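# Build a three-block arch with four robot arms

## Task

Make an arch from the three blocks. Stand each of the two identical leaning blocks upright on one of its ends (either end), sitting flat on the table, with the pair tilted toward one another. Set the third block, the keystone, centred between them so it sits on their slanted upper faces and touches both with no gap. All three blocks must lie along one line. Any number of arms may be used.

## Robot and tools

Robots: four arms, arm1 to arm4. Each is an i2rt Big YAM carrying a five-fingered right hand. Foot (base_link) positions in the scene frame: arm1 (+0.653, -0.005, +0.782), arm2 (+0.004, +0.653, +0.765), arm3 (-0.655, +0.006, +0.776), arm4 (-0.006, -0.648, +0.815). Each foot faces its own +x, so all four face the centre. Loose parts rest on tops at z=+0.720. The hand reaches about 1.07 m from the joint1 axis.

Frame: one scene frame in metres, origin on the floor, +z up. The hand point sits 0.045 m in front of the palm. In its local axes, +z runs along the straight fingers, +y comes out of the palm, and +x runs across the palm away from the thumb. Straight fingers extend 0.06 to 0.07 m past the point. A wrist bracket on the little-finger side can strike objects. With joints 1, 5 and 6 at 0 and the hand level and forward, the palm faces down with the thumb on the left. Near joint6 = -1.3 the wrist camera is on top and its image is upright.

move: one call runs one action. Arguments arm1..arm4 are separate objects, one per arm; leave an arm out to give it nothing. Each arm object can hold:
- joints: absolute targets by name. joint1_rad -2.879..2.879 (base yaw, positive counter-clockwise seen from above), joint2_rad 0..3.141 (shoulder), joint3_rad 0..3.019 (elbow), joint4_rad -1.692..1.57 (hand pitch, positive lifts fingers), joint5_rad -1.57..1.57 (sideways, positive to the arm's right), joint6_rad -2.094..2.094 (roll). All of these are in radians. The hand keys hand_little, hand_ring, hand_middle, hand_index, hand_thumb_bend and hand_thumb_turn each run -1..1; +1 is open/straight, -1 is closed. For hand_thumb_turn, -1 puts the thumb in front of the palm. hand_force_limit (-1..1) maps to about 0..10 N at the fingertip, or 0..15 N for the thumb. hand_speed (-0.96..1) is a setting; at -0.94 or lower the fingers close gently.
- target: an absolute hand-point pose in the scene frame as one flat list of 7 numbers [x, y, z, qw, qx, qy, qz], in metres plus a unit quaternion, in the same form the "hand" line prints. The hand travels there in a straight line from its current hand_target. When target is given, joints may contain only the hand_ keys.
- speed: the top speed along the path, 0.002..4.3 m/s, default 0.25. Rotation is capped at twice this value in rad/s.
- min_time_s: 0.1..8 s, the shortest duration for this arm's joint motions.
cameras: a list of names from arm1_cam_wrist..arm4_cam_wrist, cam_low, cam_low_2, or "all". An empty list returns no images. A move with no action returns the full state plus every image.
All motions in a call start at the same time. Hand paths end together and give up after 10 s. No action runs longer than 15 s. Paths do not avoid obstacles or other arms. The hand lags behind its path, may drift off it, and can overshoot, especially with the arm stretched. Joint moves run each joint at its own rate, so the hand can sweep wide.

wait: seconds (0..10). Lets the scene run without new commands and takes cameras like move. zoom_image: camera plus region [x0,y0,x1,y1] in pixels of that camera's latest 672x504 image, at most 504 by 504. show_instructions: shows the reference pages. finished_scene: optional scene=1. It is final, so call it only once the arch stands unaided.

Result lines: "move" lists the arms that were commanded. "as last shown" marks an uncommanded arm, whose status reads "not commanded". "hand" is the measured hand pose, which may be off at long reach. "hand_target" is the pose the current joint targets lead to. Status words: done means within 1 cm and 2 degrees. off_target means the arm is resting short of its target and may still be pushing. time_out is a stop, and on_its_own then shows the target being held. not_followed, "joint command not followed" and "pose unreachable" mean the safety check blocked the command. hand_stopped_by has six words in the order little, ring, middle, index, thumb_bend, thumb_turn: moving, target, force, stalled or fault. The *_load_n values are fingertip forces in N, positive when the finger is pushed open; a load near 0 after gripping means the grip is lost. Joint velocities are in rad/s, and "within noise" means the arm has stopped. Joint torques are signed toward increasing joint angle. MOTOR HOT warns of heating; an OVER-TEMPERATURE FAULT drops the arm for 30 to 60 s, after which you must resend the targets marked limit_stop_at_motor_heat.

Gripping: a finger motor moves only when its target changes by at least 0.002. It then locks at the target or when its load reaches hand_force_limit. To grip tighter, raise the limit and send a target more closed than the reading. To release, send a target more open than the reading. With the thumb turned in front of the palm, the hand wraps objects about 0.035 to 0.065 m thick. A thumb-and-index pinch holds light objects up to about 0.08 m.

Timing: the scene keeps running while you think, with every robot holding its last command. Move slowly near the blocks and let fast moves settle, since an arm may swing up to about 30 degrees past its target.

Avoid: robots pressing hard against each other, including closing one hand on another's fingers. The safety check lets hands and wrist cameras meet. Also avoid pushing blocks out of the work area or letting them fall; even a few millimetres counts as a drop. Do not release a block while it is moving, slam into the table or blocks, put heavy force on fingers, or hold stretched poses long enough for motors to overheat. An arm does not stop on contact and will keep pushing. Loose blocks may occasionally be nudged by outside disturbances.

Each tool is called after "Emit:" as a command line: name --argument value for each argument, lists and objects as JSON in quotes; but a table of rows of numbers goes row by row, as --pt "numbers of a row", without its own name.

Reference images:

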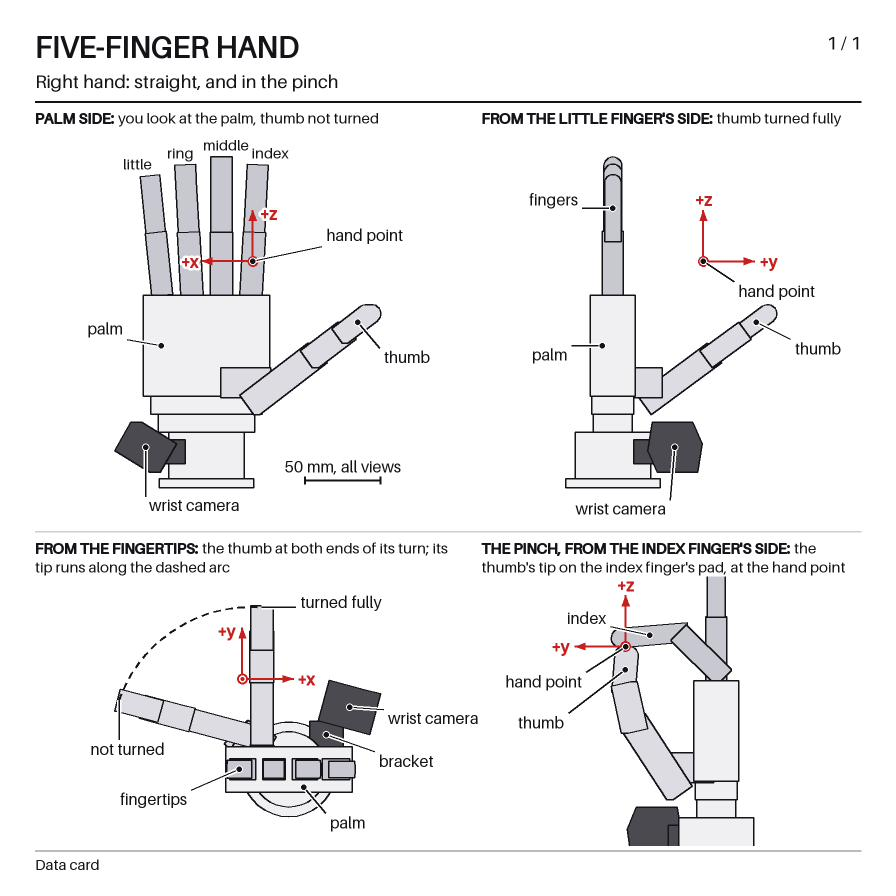

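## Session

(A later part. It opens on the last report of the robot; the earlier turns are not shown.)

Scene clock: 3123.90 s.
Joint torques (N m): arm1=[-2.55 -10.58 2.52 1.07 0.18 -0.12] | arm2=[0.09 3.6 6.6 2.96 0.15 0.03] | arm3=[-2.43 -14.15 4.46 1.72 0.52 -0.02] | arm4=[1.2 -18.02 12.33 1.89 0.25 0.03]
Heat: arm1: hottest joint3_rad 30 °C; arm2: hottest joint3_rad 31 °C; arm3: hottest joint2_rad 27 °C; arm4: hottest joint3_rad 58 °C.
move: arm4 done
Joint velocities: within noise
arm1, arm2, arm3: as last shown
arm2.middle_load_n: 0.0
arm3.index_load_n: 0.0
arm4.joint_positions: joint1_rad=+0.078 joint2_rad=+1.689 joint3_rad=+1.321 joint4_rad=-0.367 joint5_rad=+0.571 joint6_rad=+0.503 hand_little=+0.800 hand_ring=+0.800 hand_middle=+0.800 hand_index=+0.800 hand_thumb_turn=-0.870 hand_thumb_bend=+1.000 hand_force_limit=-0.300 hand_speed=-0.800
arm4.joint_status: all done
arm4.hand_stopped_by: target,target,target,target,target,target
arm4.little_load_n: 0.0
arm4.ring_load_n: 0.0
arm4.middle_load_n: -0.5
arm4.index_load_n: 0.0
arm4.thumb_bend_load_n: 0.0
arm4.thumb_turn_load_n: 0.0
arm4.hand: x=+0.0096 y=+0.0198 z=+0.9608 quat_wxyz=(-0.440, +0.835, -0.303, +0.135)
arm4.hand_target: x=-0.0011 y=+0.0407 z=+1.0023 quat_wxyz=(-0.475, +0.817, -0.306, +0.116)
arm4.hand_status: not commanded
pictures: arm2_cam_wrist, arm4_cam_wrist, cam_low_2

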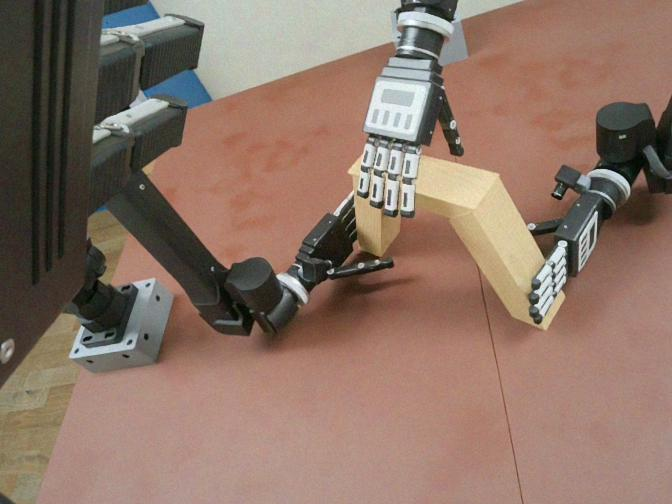

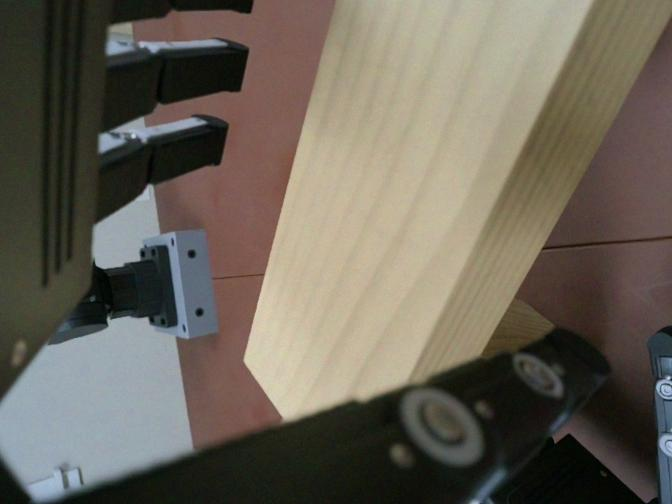

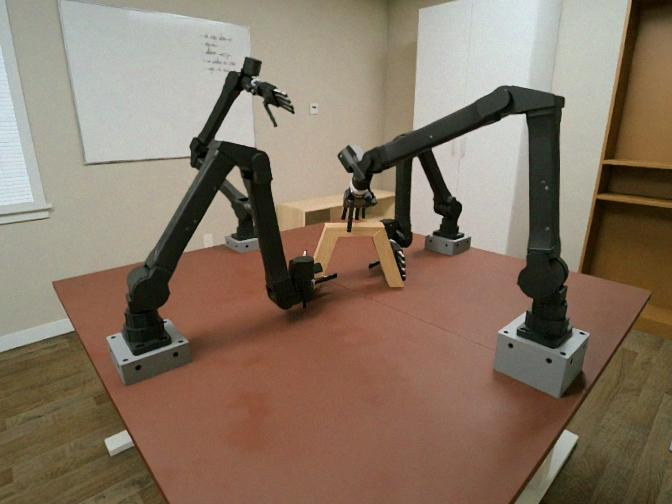

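Emit:
move --arm4 '{"target":[-0.0011,0.0350,1.16,-0.475,0.817,-0.306,0.116],"speed":0.08}' --cameras '["cam_low_2","arm2_cam_wrist"]'

Emit:
zoom_image --camera "cam_low_2" --region '[290, 205, 420, 302]'

Emit:
zoom_image --camera "arm2_cam_wrist" --region '[340, 140, 540, 240]'

Scene clock: 3132.83 s.
Joint torques (N m): arm1=[-2.49 -10.17 2.45 1.07 0.14 -0.1] | arm2=[0.03 3.9 6.57 2.93 0.15 0.02] | arm3=[-2.9 -14.62 4.55 1.81 0.56 0.01] | arm4=[1.49 -17.26 12.77 0.95 0.38 0.05]
Heat: arm1: hottest joint3_rad 30 °C; arm2: hottest joint3_rad 31 °C; arm3: hottest joint2_rad 27 °C; arm4: hottest joint3_rad 57 °C.
move: arm4 off_target
Joint velocities: within noise
arm1, arm2, arm3: as last shown
arm1.ring_load_n: -0.5
arm3.thumb_turn_load_n: 0.5
arm4.joint_positions: joint1_rad=+0.079 joint2_rad=+1.622 joint3_rad=+1.658 joint4_rad=-0.743 joint5_rad=+0.571 joint6_rad=+0.503 hand_little=+0.800 hand_ring=+0.800 hand_middle=+0.800 hand_index=+0.800 hand_thumb_turn=-0.870 hand_thumb_bend=+1.000 hand_force_limit=-0.300 hand_speed=-0.800
arm4.joint_status: not commanded
arm4.hand_stopped_by: target,target,target,target,target,target
arm4.little_load_n: 0.0
arm4.ring_load_n: 0.0
arm4.middle_load_n: 0.0
arm4.index_load_n: 0.0
arm4.thumb_bend_load_n: 0.0
arm4.thumb_turn_load_n: 0.0
arm4.hand: x=+0.0104 y=+0.0279 z=+1.1239 quat_wxyz=(-0.451, +0.829, -0.305, +0.130)
arm4.hand_target: x=-0.0010 y=+0.0334 z=+1.1599 quat_wxyz=(-0.475, +0.817, -0.306, +0.115)
arm4.hand_status: off_target (0.039 m and 3.4 deg from the pose sent, 0.200 m and 5.1 deg at the start)
pictures: arm2_cam_wrist, cam_low_2

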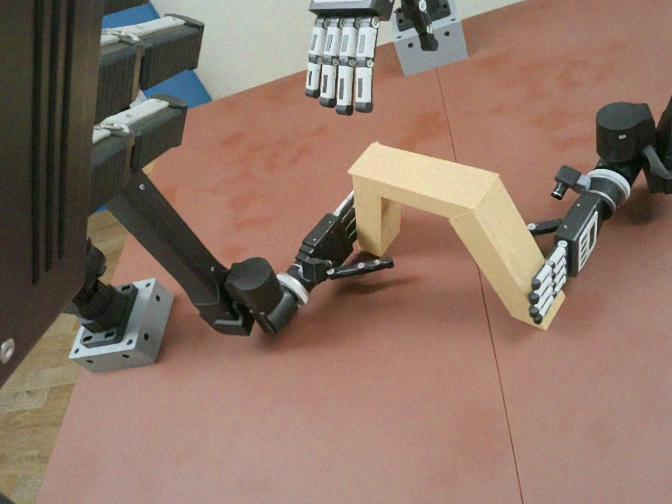

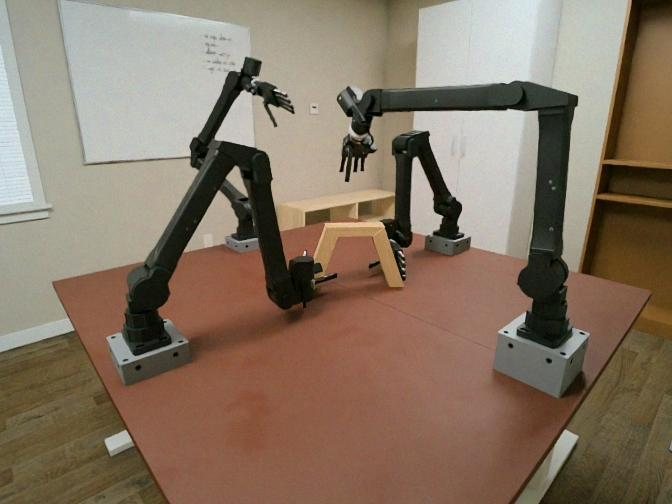

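Scaled by 3.877 from the camera's image (finer frame: 960x720).

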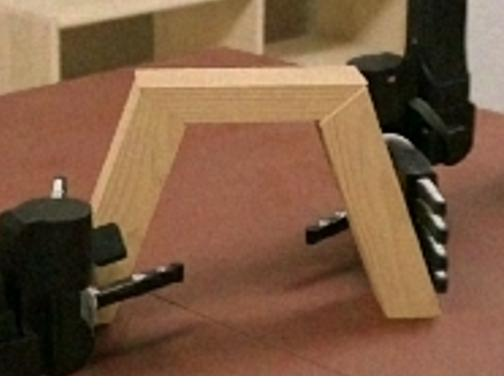

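Scaled by 2.520 from the camera's image (finer frame: 960x720).

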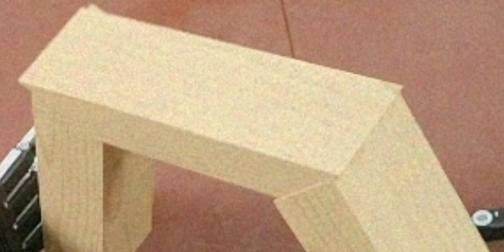

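Emit:
zoom_image --camera "arm2_cam_wrist" --region '[345, 135, 425, 215]'

Emit:
zoom_image --camera "arm2_cam_wrist" --region '[430, 150, 530, 240]'

Emit:
zoom_image --camera "cam_low_2" --region '[318, 215, 346, 241]'

Emit:
zoom_image --camera "cam_low_2" --region '[364, 215, 392, 241]'

Scaled by 6.300 from the camera's image (finer frame: 960x720).

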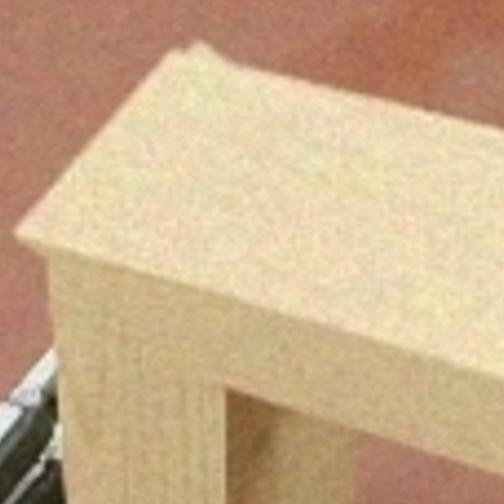

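Scaled by 5.040 from the camera's image (finer frame: 960x720).

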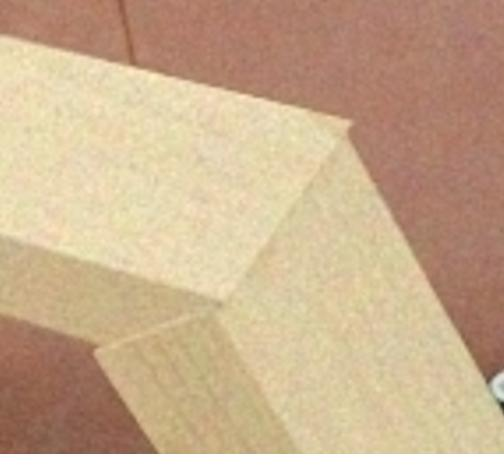

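Scaled by 18.000 from the camera's image (finer frame: 960x720).

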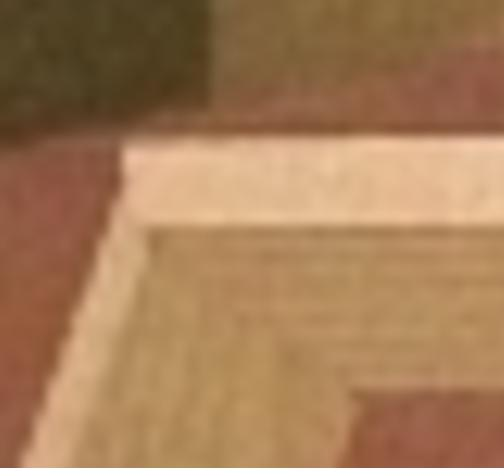

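Scaled by 18.000 from the camera's image (finer frame: 960x720).

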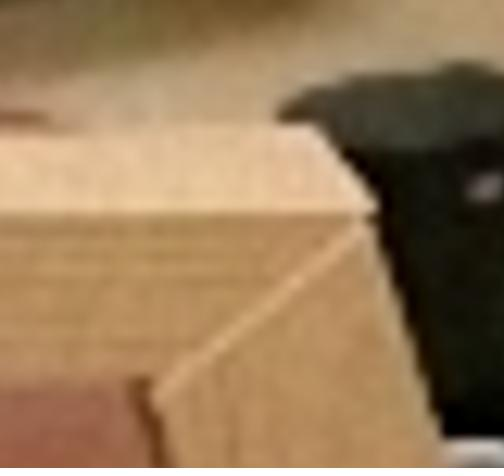

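Emit:
move --cameras '["all"]'

Emit:
zoom_image --camera "arm2_cam_wrist" --region '[500, 240, 600, 340]'

Emit:
zoom_image --camera "arm2_cam_wrist" --region '[340, 210, 410, 270]'

Emit:
zoom_image --camera "cam_low_2" --region '[376, 270, 416, 300]'

Emit:
zoom_image --camera "cam_low" --region '[335, 205, 385, 305]'

Scene clock: 3146.80 s.
Joint torques (N m): arm1=[-2.55 -10.75 2.36 0.83 0.19 -0.08] | arm2=[0.03 3.72 6.61 2.93 0.15 0.03] | arm3=[-2.43 -14.45 4.52 1.85 0.54 0.07] | arm4=[1.44 -17.44 12.72 0.96 0.37 0.06]
Heat: arm1: hottest joint3_rad 30 °C; arm2: hottest joint3_rad 31 °C; arm3: hottest joint2_rad 27 °C; arm4: hottest joint3_rad 57 °C.
Joint velocities: within noise
arm1.joint_positions: joint1_rad=-0.173 joint2_rad=+2.146 joint3_rad=+0.558 joint4_rad=+1.475 joint5_rad=-1.103 joint6_rad=-1.667 hand_little=+1.000 hand_ring=+1.000 hand_middle=+1.000 hand_index=+1.000 hand_thumb_turn=-1.000 hand_thumb_bend=+1.000 hand_force_limit=-0.350 hand_speed=-0.850
arm1.joint_status: not commanded
arm1.hand_stopped_by: target,target,target,target,target,target
arm1.little_load_n: 0.0
arm1.ring_load_n: 0.0
arm1.middle_load_n: 0.0
arm1.index_load_n: 0.0
arm1.thumb_bend_load_n: -0.5
arm1.thumb_turn_load_n: 0.5
arm1.hand: x=+0.1424 y=-0.0522 z=+0.7618 quat_wxyz=(-0.618, -0.317, +0.652, -0.305) (m; scene frame)
arm1.hand_target: x=+0.1359 y=-0.0408 z=+0.7571 quat_wxyz=(-0.620, -0.310, +0.657, -0.297) (m; scene frame)
arm1.hand_status: not commanded
arm2.joint_positions: joint1_rad=+0.291 joint2_rad=+0.598 joint3_rad=+1.402 joint4_rad=-1.175 joint5_rad=+0.143 joint6_rad=-0.899 hand_little=+1.000 hand_ring=+1.000 hand_middle=+1.000 hand_index=+1.000 hand_thumb_turn=+1.000 hand_thumb_bend=+1.000 hand_force_limit=+0.000 hand_speed=-0.800
arm2.joint_status: not commanded
arm2.hand_stopped_by: target,target,target,target,target,target
arm2.little_load_n: 0.0
arm2.ring_load_n: 0.0
arm2.middle_load_n: 0.0
arm2.index_load_n: 0.0
arm2.thumb_bend_load_n: 0.0
arm2.thumb_turn_load_n: 0.0
arm2.hand: x=+0.0152 y=+0.4162 z=+1.2890 quat_wxyz=(+0.236, +0.420, -0.707, +0.518) (m; scene frame)
arm2.hand_target: x=+0.0179 y=+0.4148 z=+1.3035 quat_wxyz=(+0.238, +0.416, -0.696, +0.535) (m; scene frame)
arm2.hand_status: not commanded
arm3.joint_positions: joint1_rad=-0.103 joint2_rad=+2.192 joint3_rad=+0.790 joint4_rad=+1.387 joint5_rad=-1.024 joint6_rad=-1.584 hand_little=+1.000 hand_ring=+1.000 hand_middle=+1.000 hand_index=+1.000 hand_thumb_turn=-1.000 hand_thumb_bend=+1.000 hand_force_limit=-0.350 hand_speed=-0.850
arm3.joint_status: not commanded
arm3.hand_stopped_by: target,target,target,target,target,target
arm3.little_load_n: 0.0
arm3.ring_load_n: 0.0
arm3.middle_load_n: 0.0
arm3.index_load_n: 0.0
arm3.thumb_bend_load_n: 0.0
arm3.thumb_turn_load_n: 0.5
arm3.hand: x=-0.0542 y=+0.0509 z=+0.7662 quat_wxyz=(-0.299, +0.642, +0.300, +0.639) (m; scene frame)
arm3.hand_target: x=-0.0470 y=+0.0383 z=+0.7656 quat_wxyz=(-0.290, +0.645, +0.291, +0.645) (m; scene frame)
arm3.hand_status: not commanded
arm4.joint_positions: joint1_rad=+0.079 joint2_rad=+1.622 joint3_rad=+1.658 joint4_rad=-0.743 joint5_rad=+0.571 joint6_rad=+0.503 hand_little=+0.800 hand_ring=+0.800 hand_middle=+0.800 hand_index=+0.800 hand_thumb_turn=-0.870 hand_thumb_bend=+1.000 hand_force_limit=-0.300 hand_speed=-0.800
arm4.joint_status: not commanded
arm4.hand_stopped_by: target,target,target,target,target,target
arm4.little_load_n: 0.0
arm4.ring_load_n: 0.0
arm4.middle_load_n: 0.0
arm4.index_load_n: -0.5
arm4.thumb_bend_load_n: 0.0
arm4.thumb_turn_load_n: 0.0
arm4.hand: x=+0.0104 y=+0.0279 z=+1.1239 quat_wxyz=(-0.451, +0.829, -0.305, +0.130) (m; scene frame)
arm4.hand_target: x=-0.0010 y=+0.0334 z=+1.1599 quat_wxyz=(-0.475, +0.817, -0.306, +0.115) (m; scene frame)
arm4.hand_status: off_target (0.039 m and 3.4 deg from the pose sent, 0.200 m and 5.1 deg at the start)
pictures: arm1_cam_wrist, arm2_cam_wrist, arm3_cam_wrist, arm4_cam_wrist, cam_low, cam_low_2

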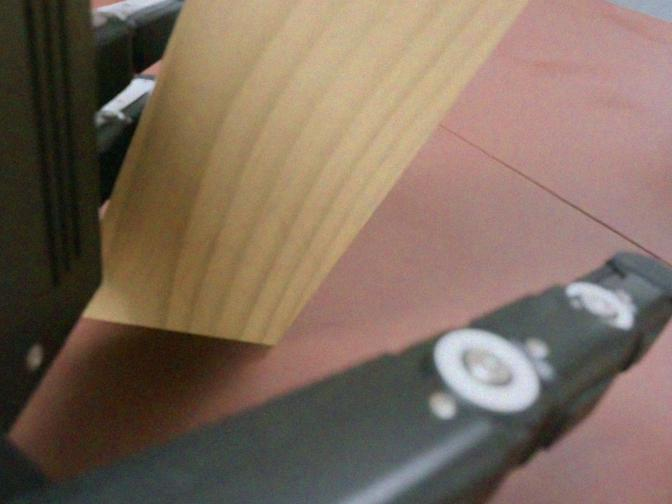

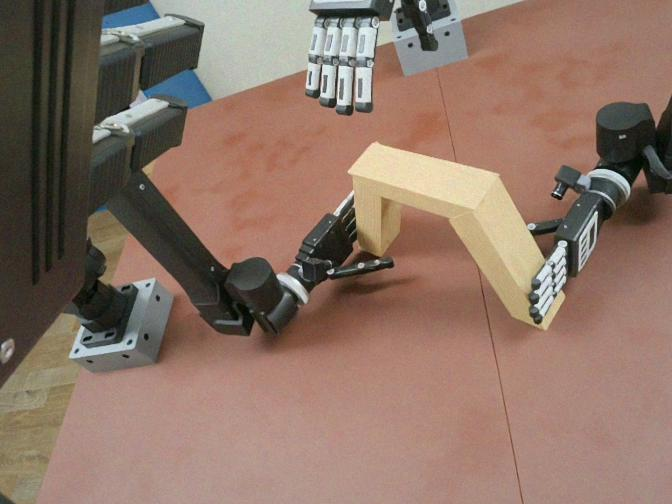

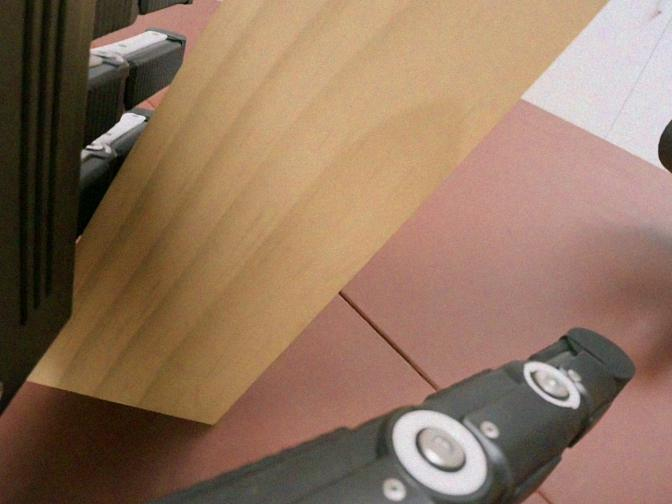

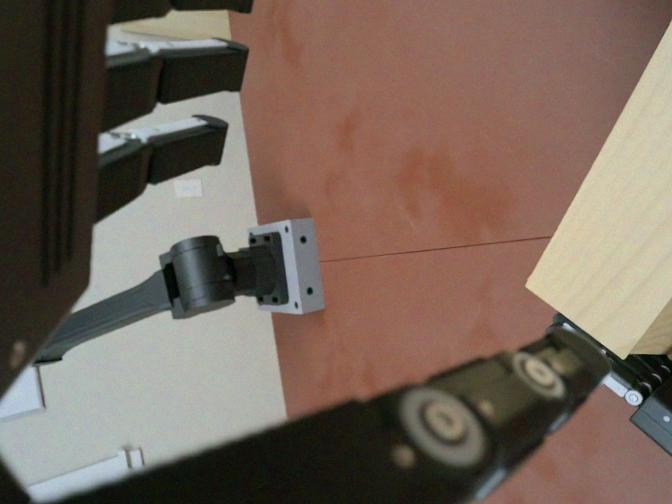

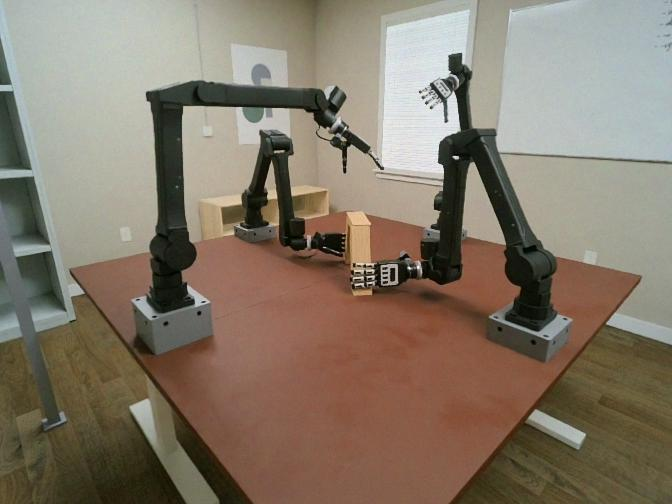

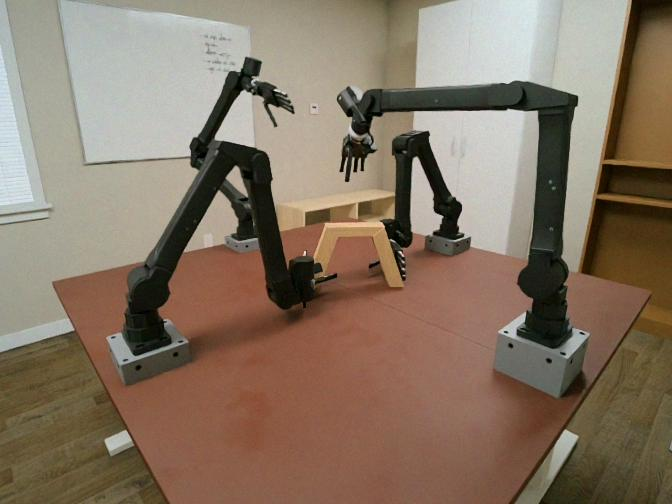

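Scaled by 5.040 from the camera's image (finer frame: 960x720).

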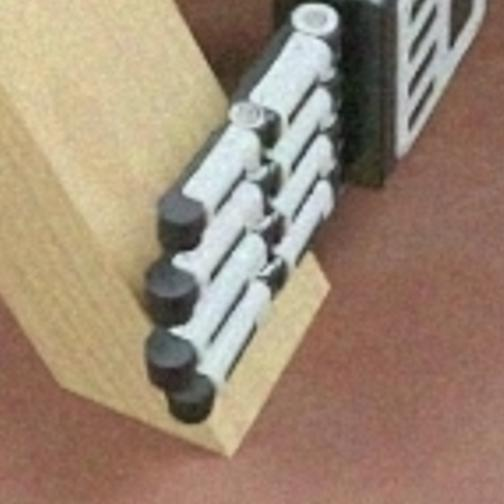

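Scaled by 7.200 from the camera's image (finer frame: 960x720).

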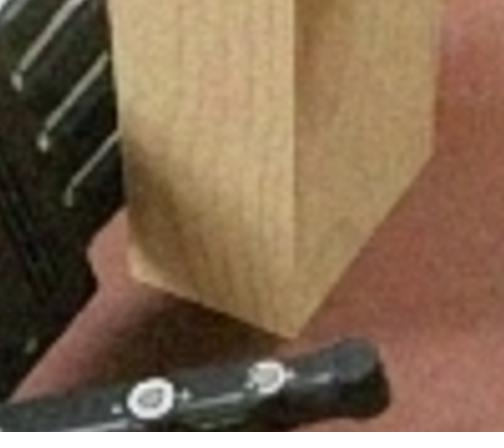

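Scaled by 12.600 from the camera's image (finer frame: 960x720).

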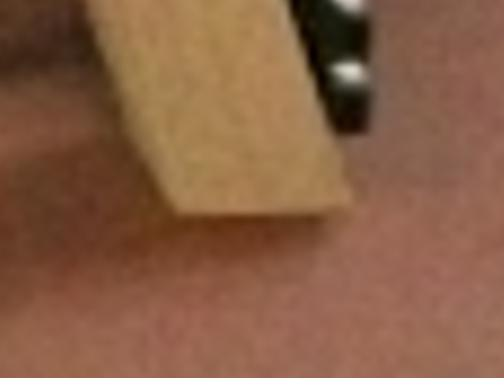

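Scaled by 5.040 from the camera's image (finer frame: 960x720).

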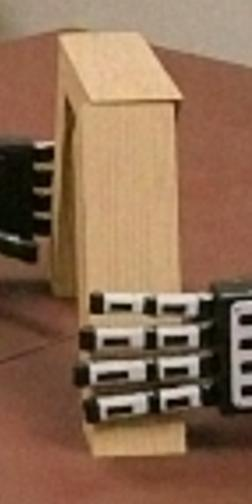

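Emit:
zoom_image --camera "cam_low" --region '[340, 205, 380, 235]'

Scaled by 12.600 from the camera's image (finer frame: 960x720).

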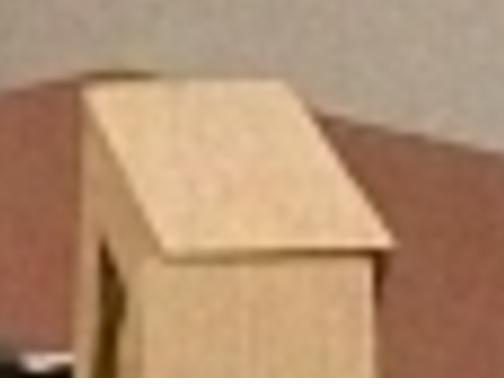

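Emit:
move --arm4 '{"joints":{"joint1_rad":-0.13,"hand_thumb_turn":1.0,"hand_speed":0.0},"min_time_s":2.5}' --cameras '["arm4_cam_wrist"]'

Scene clock: 3175.33 s.
Joint torques (N m): arm1=[-2.26 -11.11 2.41 0.98 0.2 -0.13] | arm2=[0.09 4.07 6.6 2.91 0.16 0.02] | arm3=[-2.14 -14.33 4.3 1.66 0.51 0.01] | arm4=[-0.79 -17.61 12.68 0.99 0.34 0.07]
Heat: arm1: hottest joint3_rad 30 °C; arm2: hottest joint3_rad 31 °C; arm3: hottest joint2_rad 27 °C; arm4: hottest joint3_rad 56 °C.
move: arm4 done
Joint velocities: within noise
arm1, arm2, arm3: as last shown
arm1.index_load_n: 0.5
arm1.thumb_bend_load_n: 0.0
arm1.thumb_turn_load_n: 0.0
arm4.joint_positions: joint1_rad=-0.117 joint2_rad=+1.622 joint3_rad=+1.658 joint4_rad=-0.743 joint5_rad=+0.572 joint6_rad=+0.503 hand_little=+0.800 hand_ring=+0.800 hand_middle=+0.800 hand_index=+0.800 hand_thumb_turn=+1.000 hand_thumb_bend=+1.000 hand_force_limit=-0.300 hand_speed=+0.000
arm4.joint_status: all done
arm4.hand_stopped_by: target,target,target,target,target,target
arm4.little_load_n: 0.0
arm4.ring_load_n: 0.0
arm4.middle_load_n: 0.0
arm4.index_load_n: 0.0
arm4.thumb_bend_load_n: 0.0
arm4.thumb_turn_load_n: -0.5
arm4.hand: x=+0.1412 y=+0.0124 z=+1.1228 quat_wxyz=(-0.436, +0.795, -0.384, +0.175)
arm4.hand_target: x=+0.1509 y=+0.0159 z=+1.1585 quat_wxyz=(-0.459, +0.777, -0.395, +0.170)
arm4.hand_status: not commanded

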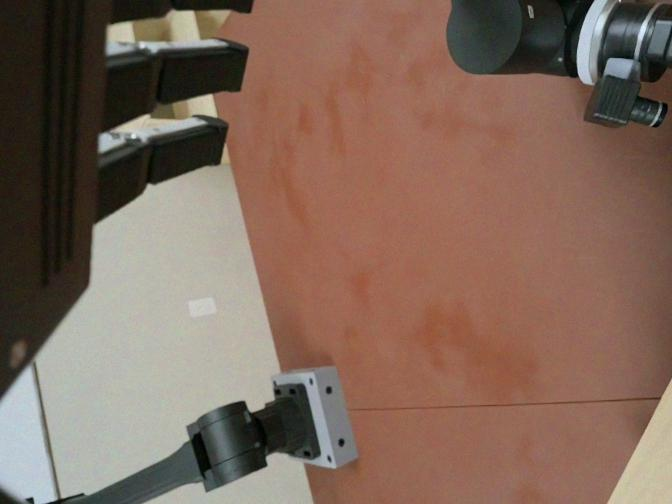

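Emit:
move --arm4 '{"joints":{"joint1_rad":-0.02,"joint4_rad":-1.15},"min_time_s":2.5}' --cameras '["arm4_cam_wrist"]'

Scene clock: 3188.90 s.
Joint torques (N m): arm1=[-2.37 -10.75 2.36 1.16 0.16 -0.11] | arm2=[-0.09 4.01 6.67 2.93 0.15 0.02] | arm3=[-2.2 -15.09 4.42 1.83 0.54 0.06] | arm4=[1.44 -16.97 12.3 0.53 0.42 0.07]
Heat: arm1: hottest joint3_rad 30 °C; arm2: hottest joint3_rad 31 °C; arm3: hottest joint2_rad 27 °C; arm4: hottest joint3_rad 56 °C.
move: arm4 done
Joint velocities: within noise
arm1, arm2, arm3: as last shown
arm1.index_load_n: 0.0
arm4.joint_positions: joint1_rad=-0.035 joint2_rad=+1.622 joint3_rad=+1.658 joint4_rad=-1.142 joint5_rad=+0.572 joint6_rad=+0.503 hand_little=+0.800 hand_ring=+0.800 hand_middle=+0.800 hand_index=+0.800 hand_thumb_turn=+1.000 hand_thumb_bend=+1.000 hand_force_limit=-0.300 hand_speed=+0.000
arm4.joint_status: all done
arm4.hand_stopped_by: target,target,target,target,target,target
arm4.little_load_n: 0.0
arm4.ring_load_n: 0.0
arm4.middle_load_n: 0.0
arm4.index_load_n: 0.0
arm4.thumb_bend_load_n: 0.0
arm4.thumb_turn_load_n: 0.0
arm4.hand: x=+0.0821 y=-0.0714 z=+1.0708 quat_wxyz=(-0.271, +0.884, -0.316, +0.215)
arm4.hand_target: x=+0.0742 y=-0.0616 z=+1.1014 quat_wxyz=(-0.298, +0.876, -0.318, +0.205)
arm4.hand_status: not commanded

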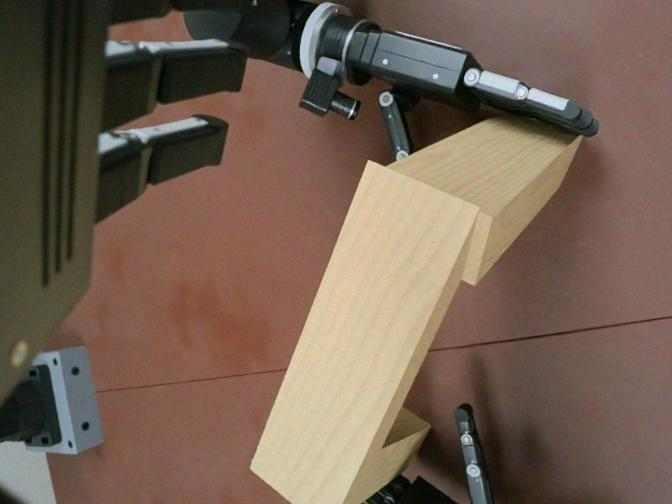

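Emit:
zoom_image --camera "arm4_cam_wrist" --region '[340, 100, 620, 310]'

Emit:
zoom_image --camera "arm4_cam_wrist" --region '[230, 380, 470, 504]'

Scaled by 1.800 from the camera's image (finer frame: 960x720).

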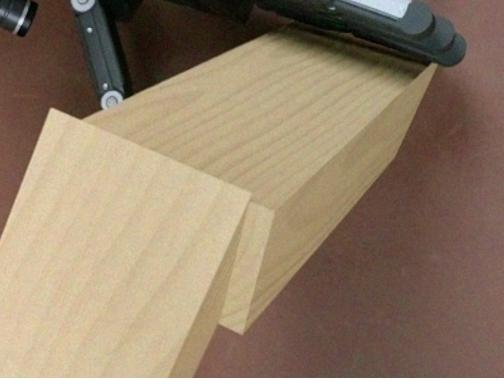

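Scaled by 2.100 from the camera's image (finer frame: 960x720).

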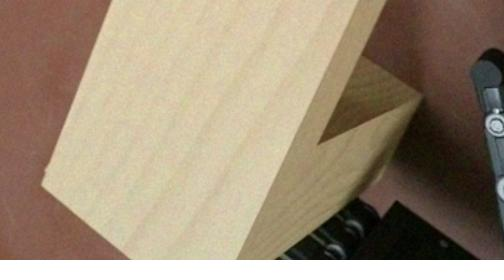

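Emit:
move --arm4 '{"joints":{"joint1_rad":0.09,"joint3_rad":1.74,"joint4_rad":-1.22},"min_time_s":2.5}' --cameras '["arm4_cam_wrist"]'

Scene clock: 3255.73 s.
Joint torques (N m): arm1=[-2.32 -10.93 2.32 1.01 0.22 -0.08] | arm2=[0.09 3.96 6.57 2.88 0.16 0.03] | arm3=[-1.67 -15.03 4.53 1.95 0.54 -0.01] | arm4=[1.49 -16.67 12.22 0.43 0.44 0.06]
Heat: arm1: hottest joint3_rad 29 °C; arm2: hottest joint3_rad 31 °C; arm3: hottest joint2_rad 27 °C; arm4: hottest joint3_rad 56 °C.
move: arm4 done
Joint velocities: within noise
arm1, arm2, arm3: as last shown
arm1.ring_load_n: -0.5
arm4.joint_positions: joint1_rad=+0.074 joint2_rad=+1.622 joint3_rad=+1.688 joint4_rad=-1.212 joint5_rad=+0.572 joint6_rad=+0.503 hand_little=+0.800 hand_ring=+0.800 hand_middle=+0.800 hand_index=+0.800 hand_thumb_turn=+1.000 hand_thumb_bend=+1.000 hand_force_limit=-0.300 hand_speed=+0.000
arm4.joint_status: all done
arm4.hand_stopped_by: target,target,target,target,target,target
arm4.little_load_n: 0.0
arm4.ring_load_n: 0.0
arm4.middle_load_n: 0.0
arm4.index_load_n: 0.0
arm4.thumb_bend_load_n: 0.0
arm4.thumb_turn_load_n: -0.5
arm4.hand: x=+0.0195 y=-0.0763 z=+1.0798 quat_wxyz=(-0.265, +0.905, -0.263, +0.205)
arm4.hand_target: x=+0.0108 y=-0.0679 z=+1.1098 quat_wxyz=(-0.292, +0.898, -0.266, +0.194)
arm4.hand_status: not commanded

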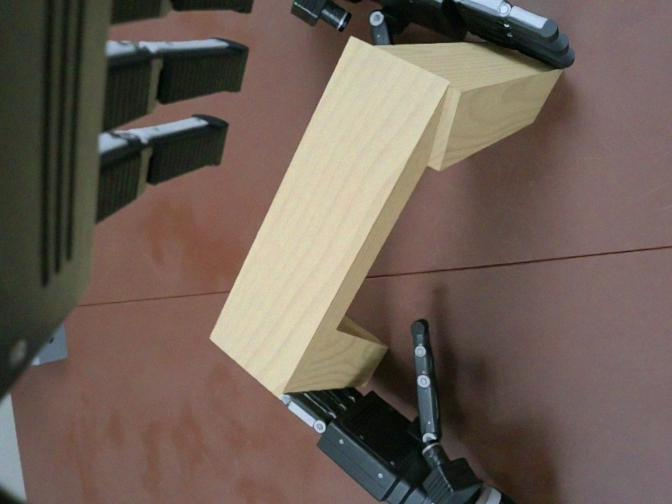

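Emit:
zoom_image --camera "arm4_cam_wrist" --region '[330, 20, 590, 185]'

Emit:
zoom_image --camera "arm4_cam_wrist" --region '[195, 290, 415, 420]'

Scaled by 1.938 from the camera's image (finer frame: 960x720).

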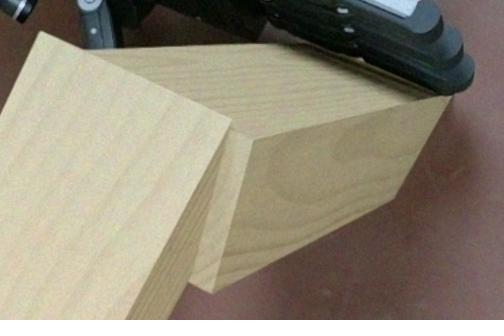

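Scaled by 2.291 from the camera's image (finer frame: 960x720).

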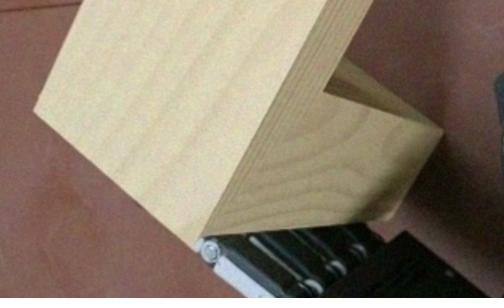

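Emit:
move --arm4 '{"joints":{"joint1_rad":0.079,"joint2_rad":1.60,"joint3_rad":1.68,"joint4_rad":-0.743,"hand_thumb_turn":-0.87,"hand_speed":0.0},"min_time_s":2.5}'

Scene clock: 3326.63 s.
Joint torques (N m): arm1=[-2.73 -10.11 2.43 1.06 0.19 -0.16] | arm2=[0.09 3.9 6.57 2.88 0.16 0.02] | arm3=[-2.55 -14.27 4.51 1.77 0.58 0.05] | arm4=[0.56 -17.9 8.84 1.89 0.35 0.06]
Heat: arm1: hottest joint3_rad 29 °C; arm2: hottest joint3_rad 31 °C; arm3: hottest joint2_rad 27 °C; arm4: hottest joint3_rad 53 °C.
move: arm4 done
Joint velocities: within noise
arm1, arm2, arm3: as last shown
arm1.ring_load_n: 0.0
arm3.thumb_turn_load_n: 0.0
arm4.joint_positions: joint1_rad=+0.074 joint2_rad=+1.619 joint3_rad=+1.681 joint4_rad=-0.760 joint5_rad=+0.572 joint6_rad=+0.503 hand_little=+0.800 hand_ring=+0.800 hand_middle=+0.800 hand_index=+0.800 hand_thumb_turn=-0.870 hand_thumb_bend=+1.000 hand_force_limit=-0.300 hand_speed=+0.000
arm4.joint_status: all done
arm4.hand_stopped_by: target,target,target,target,target,target
arm4.little_load_n: 0.0
arm4.ring_load_n: 0.0
arm4.middle_load_n: 0.0
arm4.index_load_n: 0.0
arm4.thumb_bend_load_n: 0.0
arm4.thumb_turn_load_n: 0.0
arm4.hand: x=+0.0135 y=+0.0281 z=+1.1355 quat_wxyz=(-0.454, +0.826, -0.307, +0.130)
arm4.hand_target: x=+0.0109 y=+0.0279 z=+1.1507 quat_wxyz=(-0.469, +0.817, -0.312, +0.122)
arm4.hand_status: not commanded
pictures: none

Emit:
move --arm4 '{"joints":{"joint1_rad":0.094,"joint2_rad":1.665,"joint3_rad":1.40,"joint4_rad":-0.44},"min_time_s":3}' --cameras '["arm2_cam_wrist","arm4_cam_wrist","cam_low"]'

Scene clock: 3347.50 s.
Joint torques (N m): arm1=[-2.61 -10.87 2.54 0.95 0.22 -0.07] | arm2=[0.21 3.9 6.63 2.91 0.15 0.03] | arm3=[-1.73 -14.62 4.51 1.81 0.53 -0.02] | arm4=[1.61 -16.09 8.61 1.87 0.36 0.05]
Heat: arm1: hottest joint3_rad 29 °C; arm2: hottest joint3_rad 31 °C; arm3: hottest joint2_rad 27 °C; arm4: hottest joint3_rad 52 °C.
move: arm4 done
Joint velocities: within noise
arm1, arm2, arm3: as last shown
arm3.thumb_turn_load_n: 0.5
arm4.joint_positions: joint1_rad=+0.077 joint2_rad=+1.658 joint3_rad=+1.399 joint4_rad=-0.457 joint5_rad=+0.572 joint6_rad=+0.503 hand_little=+0.800 hand_ring=+0.800 hand_middle=+0.800 hand_index=+0.800 hand_thumb_turn=-0.870 hand_thumb_bend=+1.000 hand_force_limit=-0.300 hand_speed=+0.000
arm4.joint_status: all done
arm4.hand_stopped_by: target,target,target,target,target,target
arm4.little_load_n: 0.0
arm4.ring_load_n: 0.0
arm4.middle_load_n: 0.0
arm4.index_load_n: 0.0
arm4.thumb_bend_load_n: 0.0
arm4.thumb_turn_load_n: 0.0
arm4.hand: x=+0.0106 y=+0.0257 z=+1.0070 quat_wxyz=(-0.447, +0.830, -0.305, +0.132)
arm4.hand_target: x=-0.0010 y=+0.0301 z=+1.0064 quat_wxyz=(-0.453, +0.829, -0.302, +0.126)
arm4.hand_status: not commanded

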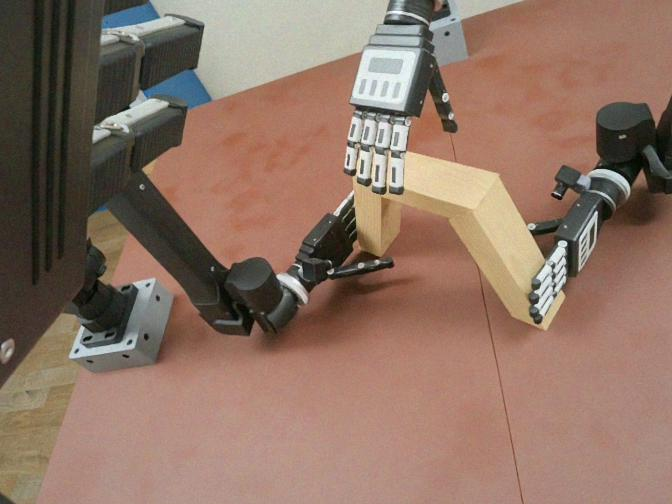

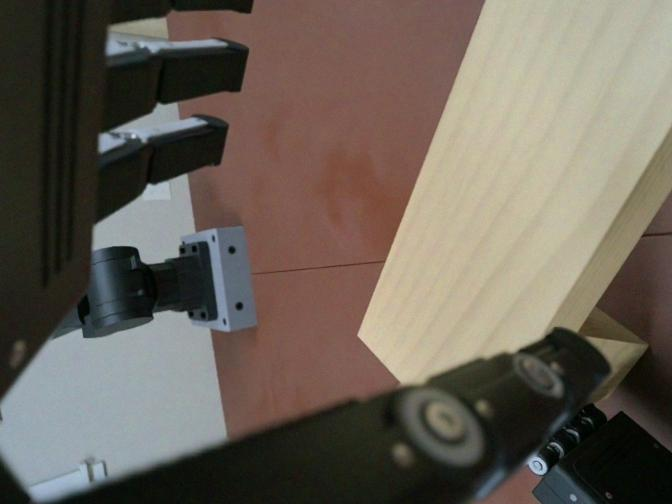

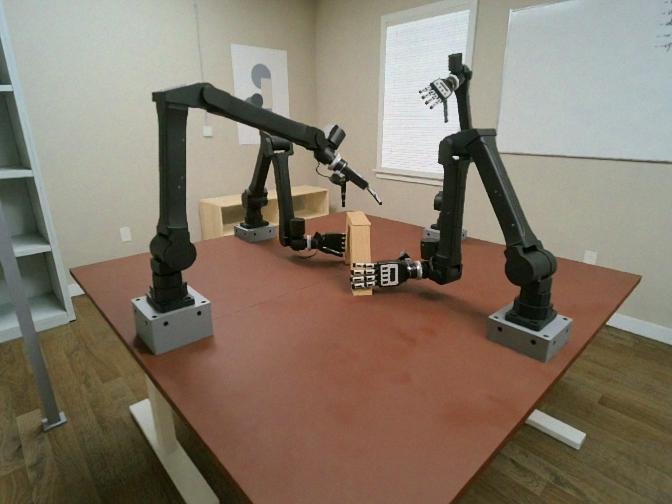

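Emit:
move --arm4 '{"joints":{"joint1_rad":0.095,"joint2_rad":1.697,"joint3_rad":1.317,"joint4_rad":-0.354},"min_time_s":3}' --cameras '["arm2_cam_wrist","cam_low_2","arm4_cam_wrist"]'

Emit:
zoom_image --camera "arm2_cam_wrist" --region '[330, 120, 550, 240]'

Scene clock: 3357.23 s.
Joint torques (N m): arm1=[-2.96 -10.17 2.44 1.06 0.17 -0.1] | arm2=[0.03 3.72 6.57 2.92 0.15 0.03] | arm3=[-2.73 -15.09 4.45 1.81 0.56 0.04] | arm4=[1.73 -15.91 8.18 1.84 0.35 0.07]
Heat: arm1: hottest joint3_rad 29 °C; arm2: hottest joint3_rad 31 °C; arm3: hottest joint2_rad 27 °C; arm4: hottest joint3_rad 52 °C.
move: arm4 done
Joint velocities: within noise
arm1, arm2, arm3: as last shown
arm3.thumb_turn_load_n: 0.0
arm4.joint_positions: joint1_rad=+0.077 joint2_rad=+1.688 joint3_rad=+1.318 joint4_rad=-0.371 joint5_rad=+0.572 joint6_rad=+0.503 hand_little=+0.800 hand_ring=+0.800 hand_middle=+0.800 hand_index=+0.800 hand_thumb_turn=-0.870 hand_thumb_bend=+1.000 hand_force_limit=-0.300 hand_speed=+0.000
arm4.joint_status: all done
arm4.hand_stopped_by: target,target,target,target,target,target
arm4.little_load_n: 0.0
arm4.ring_load_n: 0.0
arm4.middle_load_n: 0.0
arm4.index_load_n: 0.0
arm4.thumb_bend_load_n: 0.0
arm4.thumb_turn_load_n: 0.0
arm4.hand: x=+0.0101 y=+0.0177 z=+0.9593 quat_wxyz=(-0.437, +0.836, -0.303, +0.136)
arm4.hand_target: x=-0.0016 y=+0.0216 z=+0.9565 quat_wxyz=(-0.442, +0.835, -0.299, +0.131)
arm4.hand_status: not commanded
pictures: arm2_cam_wrist, arm4_cam_wrist, cam_low_2

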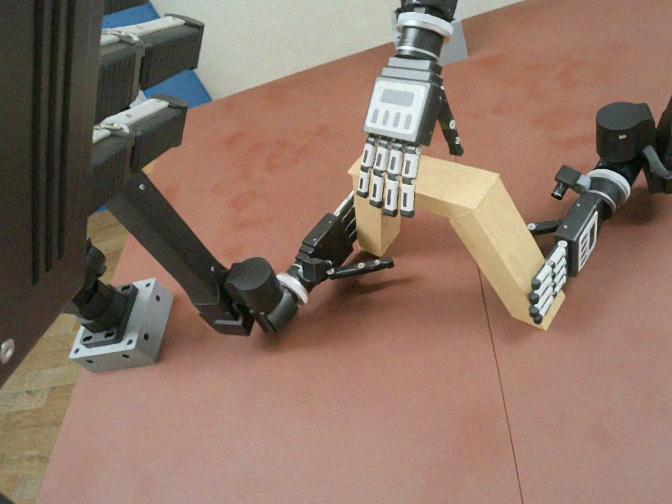

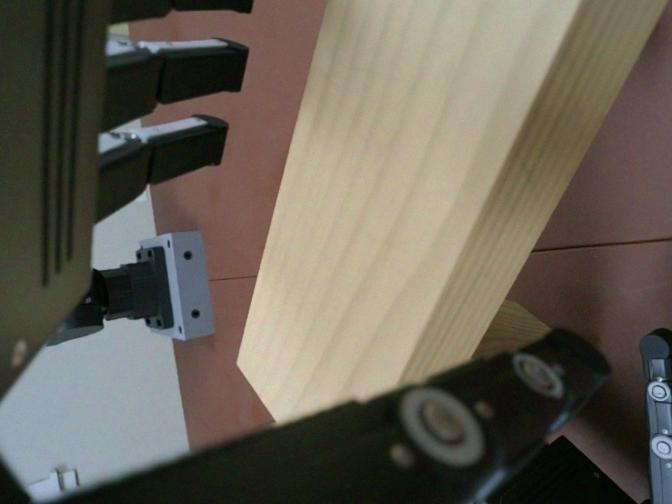

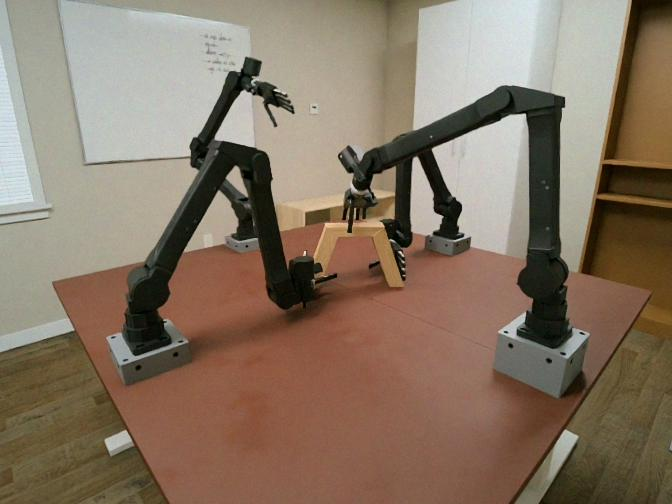

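Scaled by 2.291 from the camera's image (finer frame: 960x720).

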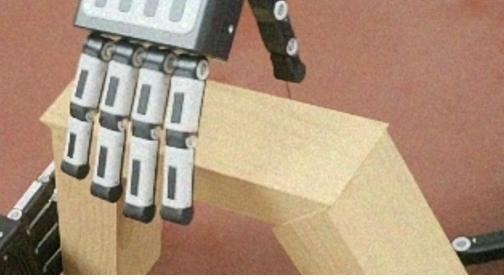

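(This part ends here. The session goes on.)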